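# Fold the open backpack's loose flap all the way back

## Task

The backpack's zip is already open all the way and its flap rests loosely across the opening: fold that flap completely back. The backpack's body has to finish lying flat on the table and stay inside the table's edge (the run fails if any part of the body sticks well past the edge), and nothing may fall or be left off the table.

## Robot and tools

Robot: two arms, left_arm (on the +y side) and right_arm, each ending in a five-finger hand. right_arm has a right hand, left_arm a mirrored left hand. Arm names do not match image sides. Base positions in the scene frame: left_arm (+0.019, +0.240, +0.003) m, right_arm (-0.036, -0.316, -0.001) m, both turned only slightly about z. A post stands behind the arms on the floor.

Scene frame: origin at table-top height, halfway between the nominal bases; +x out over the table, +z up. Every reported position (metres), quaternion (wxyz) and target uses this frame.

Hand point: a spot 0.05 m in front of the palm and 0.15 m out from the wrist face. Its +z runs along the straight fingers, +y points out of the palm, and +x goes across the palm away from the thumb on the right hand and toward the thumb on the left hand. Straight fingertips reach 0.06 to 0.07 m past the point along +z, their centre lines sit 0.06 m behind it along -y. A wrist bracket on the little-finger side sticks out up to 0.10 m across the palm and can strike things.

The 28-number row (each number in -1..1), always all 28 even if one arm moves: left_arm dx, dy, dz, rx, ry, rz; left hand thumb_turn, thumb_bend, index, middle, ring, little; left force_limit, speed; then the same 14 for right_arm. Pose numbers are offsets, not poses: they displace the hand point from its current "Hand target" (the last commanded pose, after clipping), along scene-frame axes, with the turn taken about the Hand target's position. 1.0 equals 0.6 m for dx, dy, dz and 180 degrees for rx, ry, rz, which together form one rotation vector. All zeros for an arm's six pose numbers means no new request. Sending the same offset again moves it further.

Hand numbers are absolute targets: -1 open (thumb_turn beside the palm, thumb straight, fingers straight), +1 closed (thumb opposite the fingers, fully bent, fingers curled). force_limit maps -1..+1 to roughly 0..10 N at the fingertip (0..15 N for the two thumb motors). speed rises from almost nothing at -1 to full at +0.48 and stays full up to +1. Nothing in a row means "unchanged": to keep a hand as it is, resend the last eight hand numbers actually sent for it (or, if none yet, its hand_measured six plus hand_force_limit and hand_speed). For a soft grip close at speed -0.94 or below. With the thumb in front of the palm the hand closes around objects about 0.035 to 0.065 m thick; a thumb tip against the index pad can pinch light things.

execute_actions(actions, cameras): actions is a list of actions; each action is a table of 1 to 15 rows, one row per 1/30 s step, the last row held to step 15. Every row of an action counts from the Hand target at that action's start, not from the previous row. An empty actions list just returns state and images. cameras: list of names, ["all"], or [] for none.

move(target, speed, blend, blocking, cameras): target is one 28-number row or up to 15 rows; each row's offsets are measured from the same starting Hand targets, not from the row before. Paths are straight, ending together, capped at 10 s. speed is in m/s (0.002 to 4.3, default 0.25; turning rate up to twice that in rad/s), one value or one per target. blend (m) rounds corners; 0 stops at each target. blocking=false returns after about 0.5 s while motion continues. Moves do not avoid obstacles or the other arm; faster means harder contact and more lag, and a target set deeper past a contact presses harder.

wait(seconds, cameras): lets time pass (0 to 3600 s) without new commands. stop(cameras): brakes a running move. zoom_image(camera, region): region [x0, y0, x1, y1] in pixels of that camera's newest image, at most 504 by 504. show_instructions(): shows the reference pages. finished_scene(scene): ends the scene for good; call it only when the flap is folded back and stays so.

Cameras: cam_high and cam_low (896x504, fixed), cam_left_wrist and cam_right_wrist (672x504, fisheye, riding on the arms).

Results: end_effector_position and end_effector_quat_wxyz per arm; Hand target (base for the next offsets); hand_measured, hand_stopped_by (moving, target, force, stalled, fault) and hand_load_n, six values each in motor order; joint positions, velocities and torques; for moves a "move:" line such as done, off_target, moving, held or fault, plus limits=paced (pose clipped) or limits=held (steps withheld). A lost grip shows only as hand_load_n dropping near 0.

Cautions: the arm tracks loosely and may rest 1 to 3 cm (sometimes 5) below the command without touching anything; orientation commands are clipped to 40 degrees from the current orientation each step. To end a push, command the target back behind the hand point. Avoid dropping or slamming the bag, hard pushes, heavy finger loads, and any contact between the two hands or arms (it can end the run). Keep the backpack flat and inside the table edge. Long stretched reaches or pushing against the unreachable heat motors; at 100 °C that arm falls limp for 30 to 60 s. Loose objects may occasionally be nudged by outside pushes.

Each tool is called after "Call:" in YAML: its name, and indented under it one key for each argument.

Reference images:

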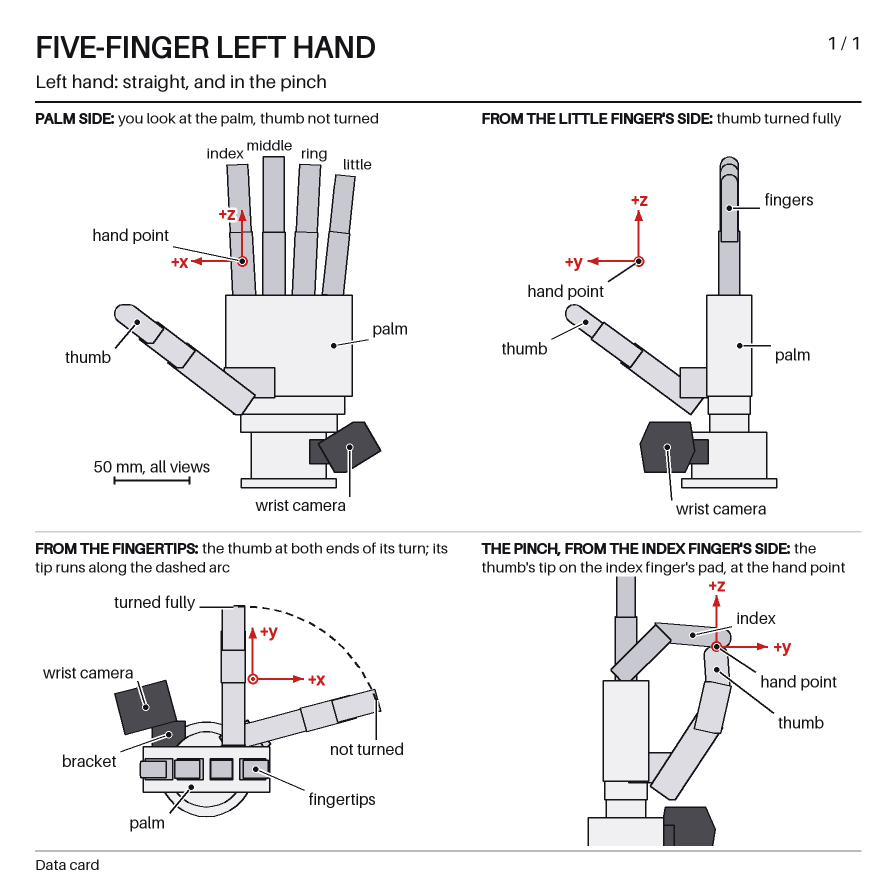

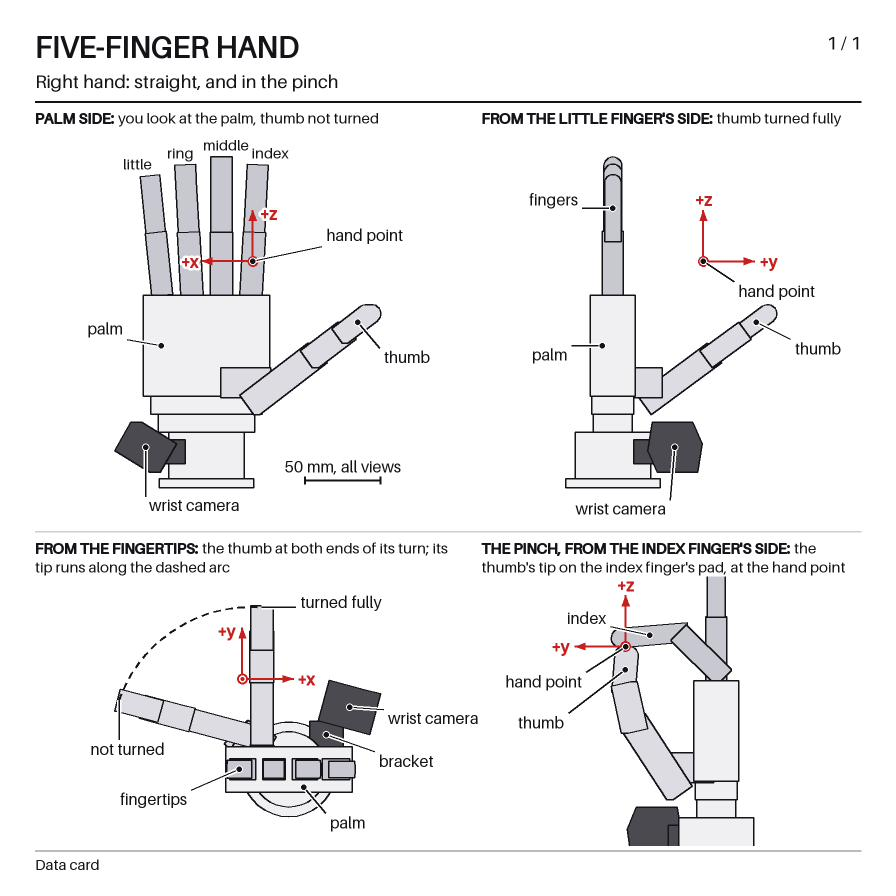

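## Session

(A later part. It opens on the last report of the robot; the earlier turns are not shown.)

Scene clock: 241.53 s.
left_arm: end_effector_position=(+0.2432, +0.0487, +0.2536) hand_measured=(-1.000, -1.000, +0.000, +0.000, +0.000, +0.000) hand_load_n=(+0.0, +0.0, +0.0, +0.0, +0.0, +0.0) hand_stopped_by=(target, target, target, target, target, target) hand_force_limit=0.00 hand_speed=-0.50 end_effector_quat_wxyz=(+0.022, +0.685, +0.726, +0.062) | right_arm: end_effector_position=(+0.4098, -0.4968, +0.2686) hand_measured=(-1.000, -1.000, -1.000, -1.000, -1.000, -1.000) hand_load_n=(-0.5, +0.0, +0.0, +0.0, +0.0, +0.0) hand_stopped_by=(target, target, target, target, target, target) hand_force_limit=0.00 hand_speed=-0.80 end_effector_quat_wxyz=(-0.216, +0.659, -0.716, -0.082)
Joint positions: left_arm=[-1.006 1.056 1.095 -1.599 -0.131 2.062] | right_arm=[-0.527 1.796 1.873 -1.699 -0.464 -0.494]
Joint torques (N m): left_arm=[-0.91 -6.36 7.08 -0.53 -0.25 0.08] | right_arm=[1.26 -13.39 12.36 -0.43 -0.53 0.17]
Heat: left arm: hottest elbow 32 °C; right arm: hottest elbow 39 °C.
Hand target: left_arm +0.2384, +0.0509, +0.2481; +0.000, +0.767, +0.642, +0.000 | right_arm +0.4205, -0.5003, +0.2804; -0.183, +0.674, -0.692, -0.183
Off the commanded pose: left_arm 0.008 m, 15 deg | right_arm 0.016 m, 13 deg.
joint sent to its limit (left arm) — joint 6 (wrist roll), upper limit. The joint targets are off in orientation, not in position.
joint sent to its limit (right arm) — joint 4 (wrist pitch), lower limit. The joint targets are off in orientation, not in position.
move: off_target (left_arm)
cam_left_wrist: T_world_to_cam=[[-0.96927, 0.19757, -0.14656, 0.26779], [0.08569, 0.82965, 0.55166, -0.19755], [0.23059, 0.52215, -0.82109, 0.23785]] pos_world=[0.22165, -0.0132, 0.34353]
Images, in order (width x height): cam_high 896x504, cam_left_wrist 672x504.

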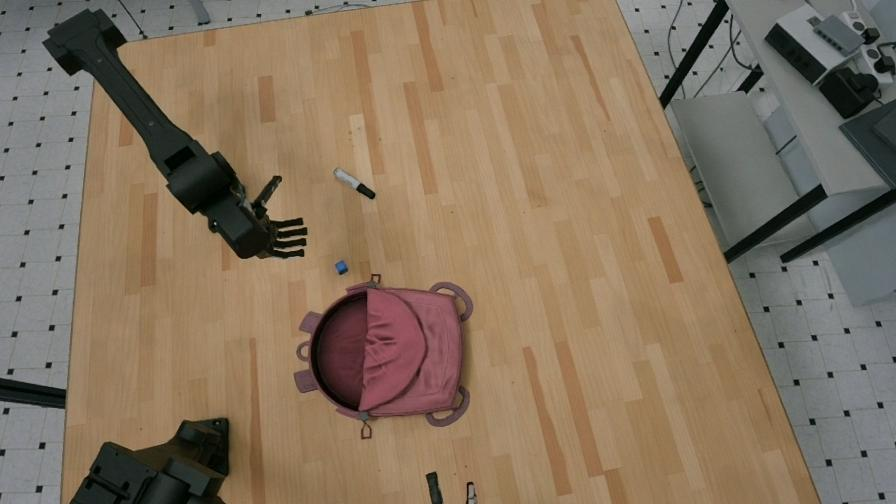

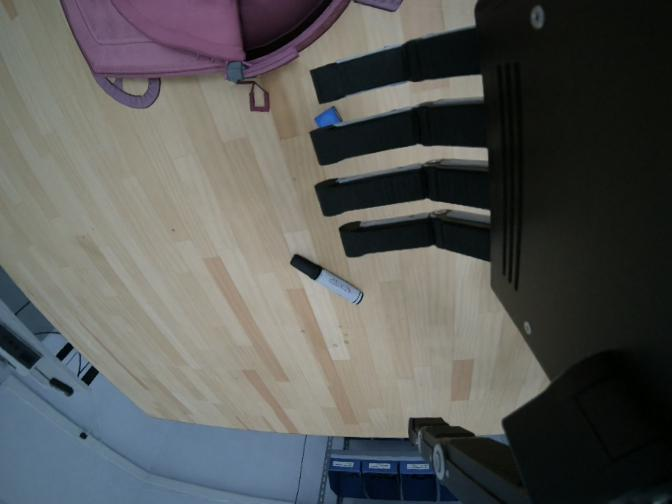

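Call:
move:
  target:
    - [0.253,-0.352,-0.08,0,0,0.1,-1,-1,0,0,0,0,0,-0.5,0,0,0,0,0,0,-1,-1,-1,-1,-1,-1,0,-0.8]
    - [0.27,-0.36,-0.247,0,0,0.1,-1,-1,0,0,0,0,0,-0.5,0,0,0,0,0,0,-1,-1,-1,-1,-1,-1,0,-0.8]
  speed: [0.2,0.06]
  blend: [0.01,0]
  cameras: ["cam_left_wrist","cam_right_wrist","cam_low"]

Call:
zoom_image:
  camera: "cam_low"
  region: [260, 220, 460, 330]

Call:
zoom_image:
  camera: "cam_right_wrist"
  region: [280, 120, 530, 340]

Scene clock: 254.17 s.
left_arm: end_effector_position=(+0.3950, -0.1722, +0.1189) hand_measured=(-1.000, -1.000, +0.000, +0.000, +0.000, +0.000) hand_load_n=(+0.0, +0.0, +0.0, +0.0, +0.0, +0.5) hand_stopped_by=(target, target, target, target, target, target) hand_force_limit=0.00 hand_speed=-0.50 end_effector_quat_wxyz=(+0.013, +0.660, +0.751, -0.002) | right_arm: end_effector_position=(+0.4098, -0.4968, +0.2686) hand_measured=(-1.000, -1.000, -1.000, -1.000, -1.000, -1.000) hand_load_n=(+0.0, +0.0, +0.0, +0.0, +0.0, +0.0) hand_stopped_by=(target, target, target, target, target, target) hand_force_limit=0.00 hand_speed=-0.80 end_effector_quat_wxyz=(-0.216, +0.659, -0.716, -0.082)
Joint positions: left_arm=[-0.936 1.807 1.544 -1.281 -0.003 2.062] | right_arm=[-0.527 1.796 1.873 -1.699 -0.464 -0.494]
Joint torques (N m): left_arm=[1.26 -15.85 6.97 0.42 0.06 0.02] | right_arm=[1.26 -13.33 12.37 -0.43 -0.53 0.17]
Heat: left arm: hottest elbow 31 °C; right arm: hottest elbow 39 °C.
Hand target: left_arm +0.4002, -0.1651, +0.0997; +0.000, +0.657, +0.754, +0.000 | right_arm +0.4205, -0.5003, +0.2804; -0.183, +0.674, -0.692, -0.183
Off the commanded pose: left_arm 0.021 m, 2 deg | right_arm 0.016 m, 13 deg.
joint sent to its limit (right arm) — joint 4 (wrist pitch), lower limit. The joint targets are off in orientation, not in position.
move: off_target (left_arm)
cam_left_wrist: T_world_to_cam=[[-0.99037, 0.12251, -0.06449, 0.42448], [0.07796, 0.87843, 0.47148, 0.06801], [0.11442, 0.46191, -0.87952, 0.25]] pos_world=[0.38649, -0.22722, 0.21519]
cam_right_wrist: T_world_to_cam=[[-0.94211, -0.10834, -0.31732, 0.42501], [-0.32293, 0.54788, 0.77172, 0.19536], [0.09024, 0.82951, -0.55115, 0.63223]] pos_world=[0.40644, -0.58543, 0.33256]
Images, in order (width x height): cam_low 896x504, cam_left_wrist 672x504, cam_right_wrist 672x504.

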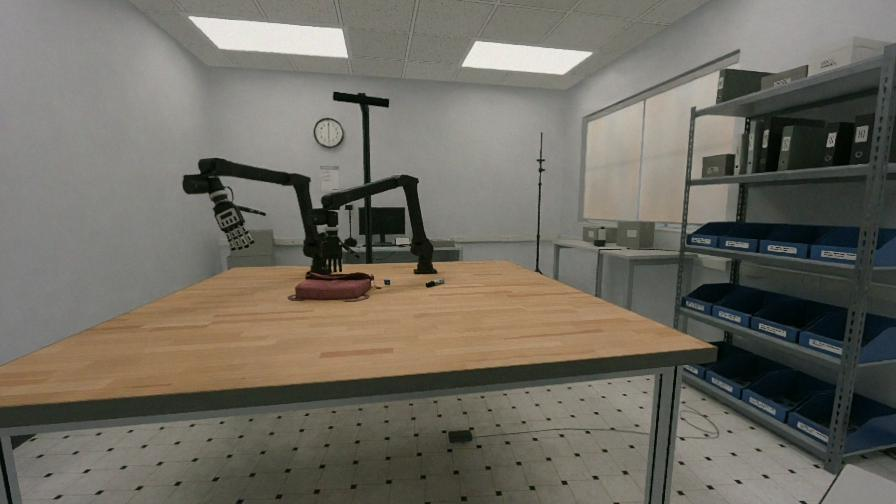

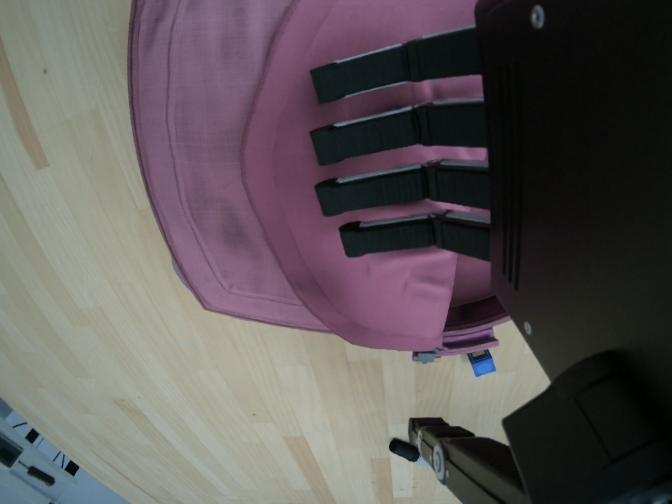

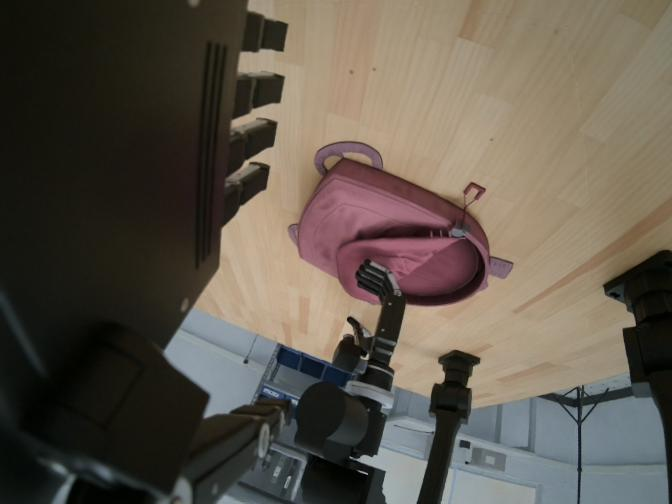

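Scaled by 2.520 from the camera's image (finer frame: 1280x720).

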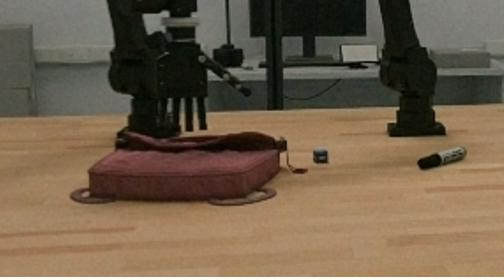

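Scaled by 2.016 from the camera's image (finer frame: 960x720).

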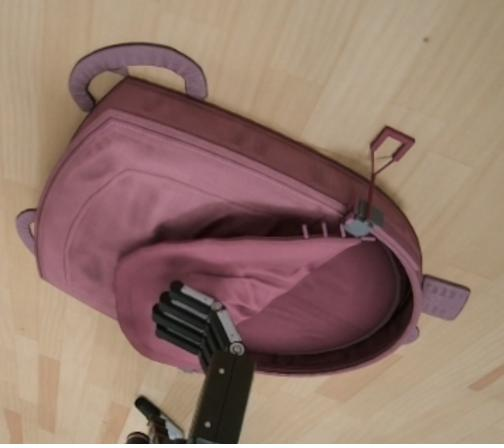

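Call:
move:
  target:
    - [0.01,-0.0,-0.04,0,0,0,-1,-1,0,0,0,0,0,-0.5,0,0,0,0,0,0,-1,-1,-1,-1,-1,-1,0,-0.8]
    - [0.06,-0.01,-0.045,0,0,0,-1,-1,0,0,0,0,0,-0.5,0,0,0,0,0,0,-1,-1,-1,-1,-1,-1,0,-0.8]
  speed: [0.04,0.04]
  blend: [0.01,0]
  cameras: ["cam_left_wrist","cam_right_wrist","cam_low"]

Call:
zoom_image:
  camera: "cam_low"
  region: [260, 220, 460, 330]

Call:
zoom_image:
  camera: "cam_right_wrist"
  region: [280, 120, 530, 340]

Scene clock: 260.03 s.
left_arm: end_effector_position=(+0.4154, -0.1711, +0.0809) hand_measured=(-1.000, -1.000, +0.000, +0.000, +0.000, +0.000) hand_load_n=(+0.0, +0.0, +0.0, +0.0, -0.5, +0.0) hand_stopped_by=(target, target, target, target, target, target) hand_force_limit=0.00 hand_speed=-0.50 end_effector_quat_wxyz=(+0.003, +0.650, +0.760, +0.001) | right_arm: end_effector_position=(+0.4098, -0.4968, +0.2686) hand_measured=(-1.000, -1.000, -1.000, -1.000, -1.000, -1.000) hand_load_n=(+0.0, +0.0, -0.5, +0.0, +0.0, +0.0) hand_stopped_by=(target, target, target, target, target, target) hand_force_limit=0.00 hand_speed=-0.80 end_effector_quat_wxyz=(-0.216, +0.659, -0.716, -0.082)
Joint positions: left_arm=[-0.906 1.883 1.552 -1.234 -0.004 2.065] | right_arm=[-0.527 1.796 1.873 -1.699 -0.464 -0.494]
Joint torques (N m): left_arm=[1.96 -15.15 11.21 -0.25 -0.33 0.05] | right_arm=[1.26 -13.39 12.37 -0.42 -0.53 0.17]
Heat: left arm: hottest elbow 31 °C; right arm: hottest elbow 39 °C.
Hand target: left_arm +0.4364, -0.1710, +0.0728; +0.000, +0.657, +0.754, +0.000 | right_arm +0.4205, -0.5003, +0.2804; -0.183, +0.674, -0.692, -0.183
Off the commanded pose: left_arm 0.022 m, 1 deg | right_arm 0.016 m, 13 deg.
joint sent to its limit (left arm) — joint 6 (wrist roll), upper limit. The joint targets still meet the commanded pose.
joint sent to its limit (right arm) — joint 4 (wrist pitch), lower limit. The joint targets are off in orientation, not in position.
move: off_target (left_arm)
cam_left_wrist: T_world_to_cam=[[-0.99398, 0.09704, -0.05089, 0.43815], [0.06021, 0.8717, 0.48632, 0.08832], [0.09156, 0.48033, -0.8723, 0.2258]] pos_world=[0.40952, -0.22797, 0.17631]
cam_right_wrist: T_world_to_cam=[[-0.94211, -0.10834, -0.31732, 0.42501], [-0.32293, 0.54788, 0.77172, 0.19536], [0.09024, 0.82951, -0.55115, 0.63223]] pos_world=[0.40644, -0.58543, 0.33256]
Images, in order (width x height): cam_low 896x504, cam_left_wrist 672x504, cam_right_wrist 672x504.

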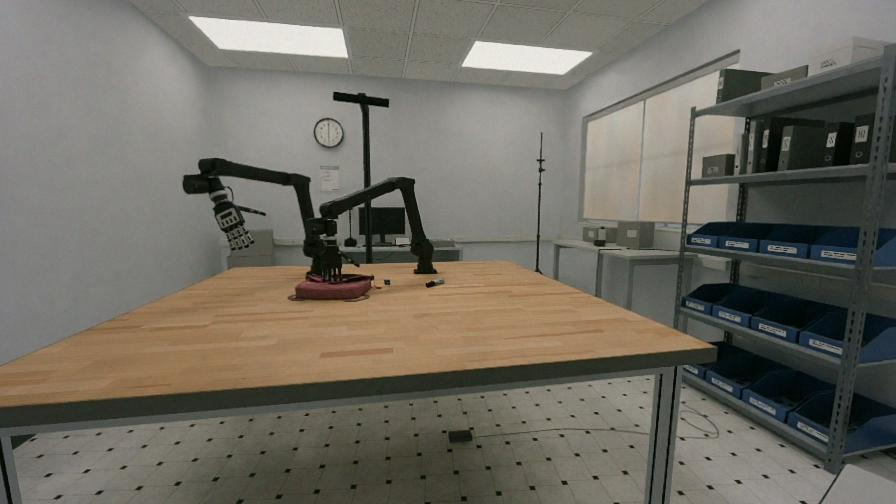

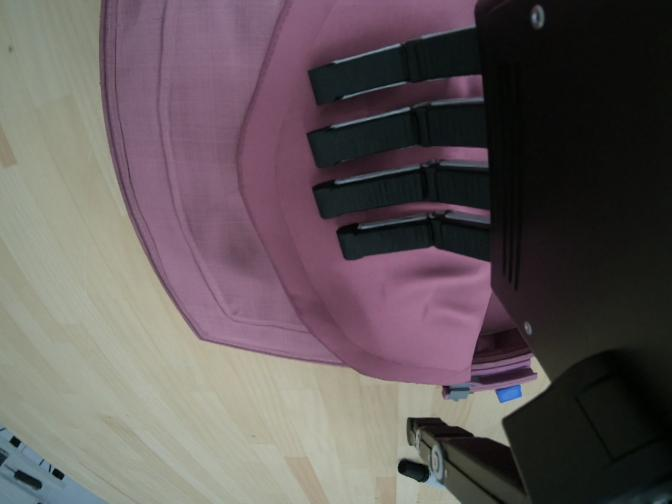

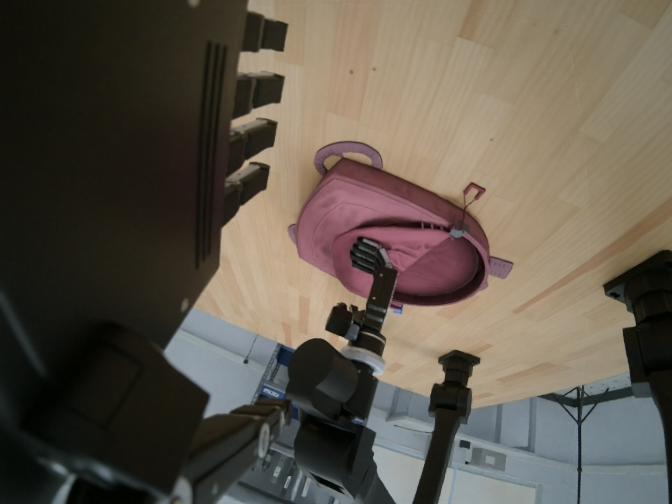

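Scaled by 2.520 from the camera's image (finer frame: 1280x720).

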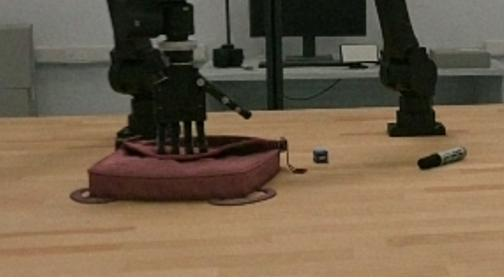

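Scaled by 2.016 from the camera's image (finer frame: 960x720).

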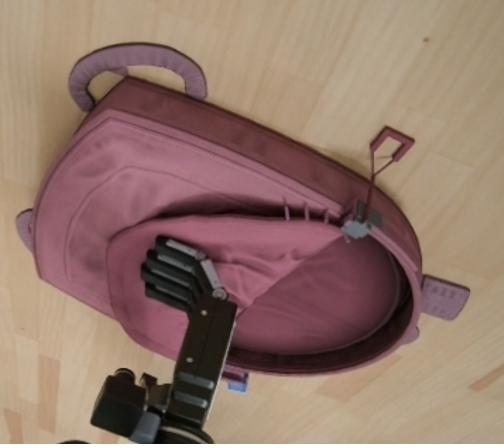

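Call:
move:
  target:
    - [-0.01,-0.0,0.18,0,0,0,-1,-1,0,0,0,0,0,-0.5,0,0,0,0,0,0,-1,-1,-1,-1,-1,-1,0,-0.8]
    - [-0.3,0.35,0.28,0,0,-0.1,-1,-1,0,0,0,0,0,-0.5,0,0,0,0,0,0,-1,-1,-1,-1,-1,-1,0,-0.8]
  speed: [0.08,0.25]
  blend: [0.02,0]
  cameras: ["cam_high","cam_right_wrist","cam_low"]

Call:
zoom_image:
  camera: "cam_low"
  region: [260, 220, 460, 330]

Call:
zoom_image:
  camera: "cam_right_wrist"
  region: [280, 120, 530, 340]

Call:
zoom_image:
  camera: "cam_high"
  region: [270, 250, 500, 450]

Scene clock: 269.90 s.
left_arm: end_effector_position=(+0.2617, +0.0368, +0.2462) hand_measured=(-1.000, -1.000, +0.000, +0.000, +0.000, +0.000) hand_load_n=(+0.0, +0.0, +0.0, +0.0, +0.0, +0.0) hand_stopped_by=(target, target, target, target, target, target) hand_force_limit=0.00 hand_speed=-0.50 end_effector_quat_wxyz=(+0.021, +0.676, +0.734, +0.065) | right_arm: end_effector_position=(+0.4098, -0.4968, +0.2686) hand_measured=(-1.000, -1.000, -1.000, -1.000, -1.000, -1.000) hand_load_n=(+0.0, +0.0, +0.0, -0.5, +0.0, +0.0) hand_stopped_by=(target, target, target, target, target, target) hand_force_limit=0.00 hand_speed=-0.80 end_effector_quat_wxyz=(-0.216, +0.659, -0.716, -0.082)
Joint positions: left_arm=[-0.978 1.118 1.117 -1.562 -0.137 2.065] | right_arm=[-0.527 1.796 1.873 -1.699 -0.464 -0.494]
Joint torques (N m): left_arm=[-0.85 -7.24 7.06 -0.55 -0.28 0.05] | right_arm=[1.2 -13.33 12.37 -0.42 -0.53 0.17]
Motor temperatures (°C): left_arm=[24 26 31 25 24 21] | right_arm=[25 30 40 23 25 22]
Heat: left arm: hottest elbow 31 °C; right arm: hottest elbow 40 °C.
Hand target: left_arm +0.2563, +0.0390, +0.2407; +0.000, +0.767, +0.642, +0.000 | right_arm +0.4205, -0.5003, +0.2804; -0.183, +0.674, -0.692, -0.183
Off the commanded pose: left_arm 0.008 m, 17 deg | right_arm 0.016 m, 13 deg.
joint sent to its limit (left arm) — joint 6 (wrist roll), upper limit. The joint targets are off in orientation, not in position.
joint sent to its limit (right arm) — joint 4 (wrist pitch), lower limit. The joint targets are off in orientation, not in position.
move: off_target (left_arm)
cam_right_wrist: T_world_to_cam=[[-0.94211, -0.10834, -0.31732, 0.42501], [-0.32293, 0.54788, 0.77172, 0.19536], [0.09024, 0.82951, -0.55115, 0.63223]] pos_world=[0.40644, -0.58543, 0.33256]
Images, in order (width x height): cam_high 896x504, cam_low 896x504, cam_right_wrist 672x504.

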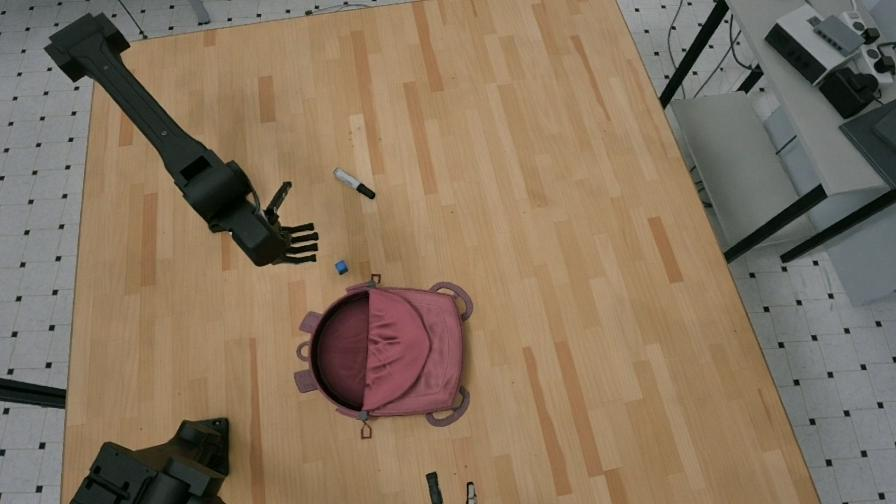

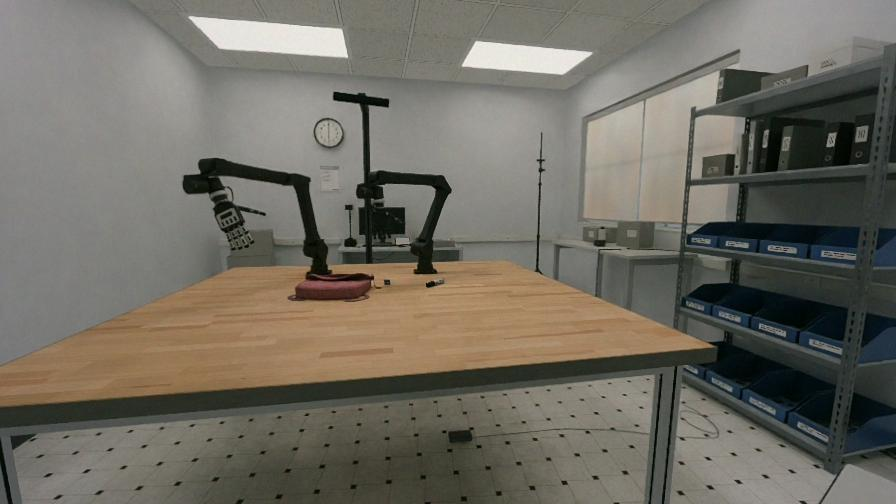

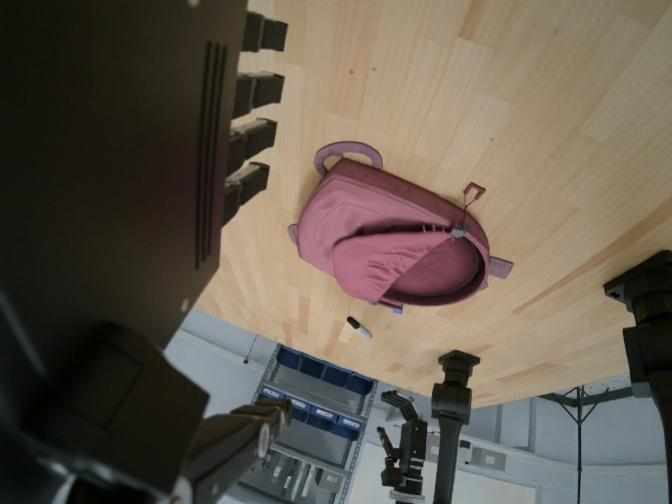

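Scaled by 2.520 from the camera's image (finer frame: 1280x720).

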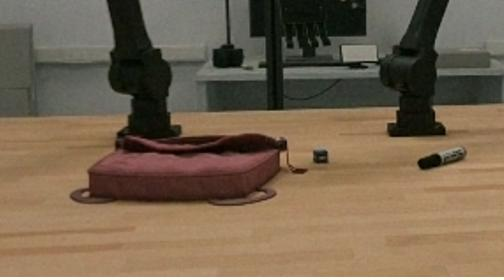

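Scaled by 2.016 from the camera's image (finer frame: 960x720).

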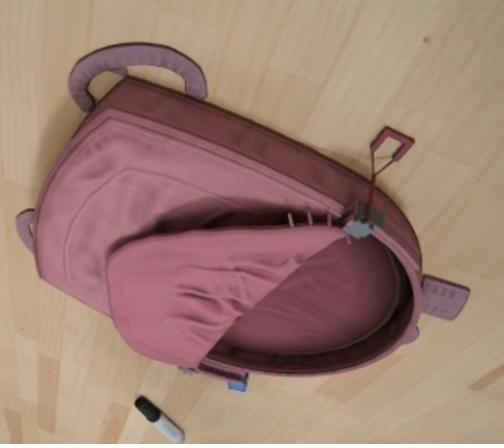

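Scaled by 2.191 from the camera's image (finer frame: 1280x720).

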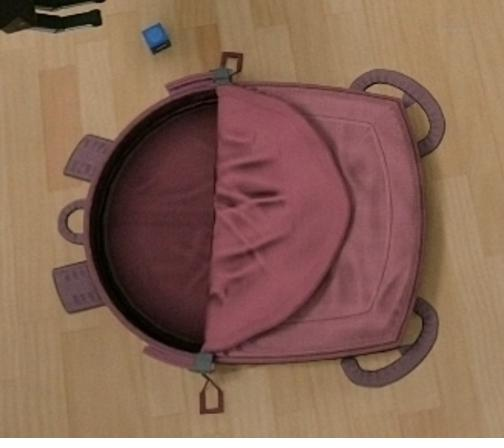

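Call:
finished_scene:

The scene is finished: the task was done.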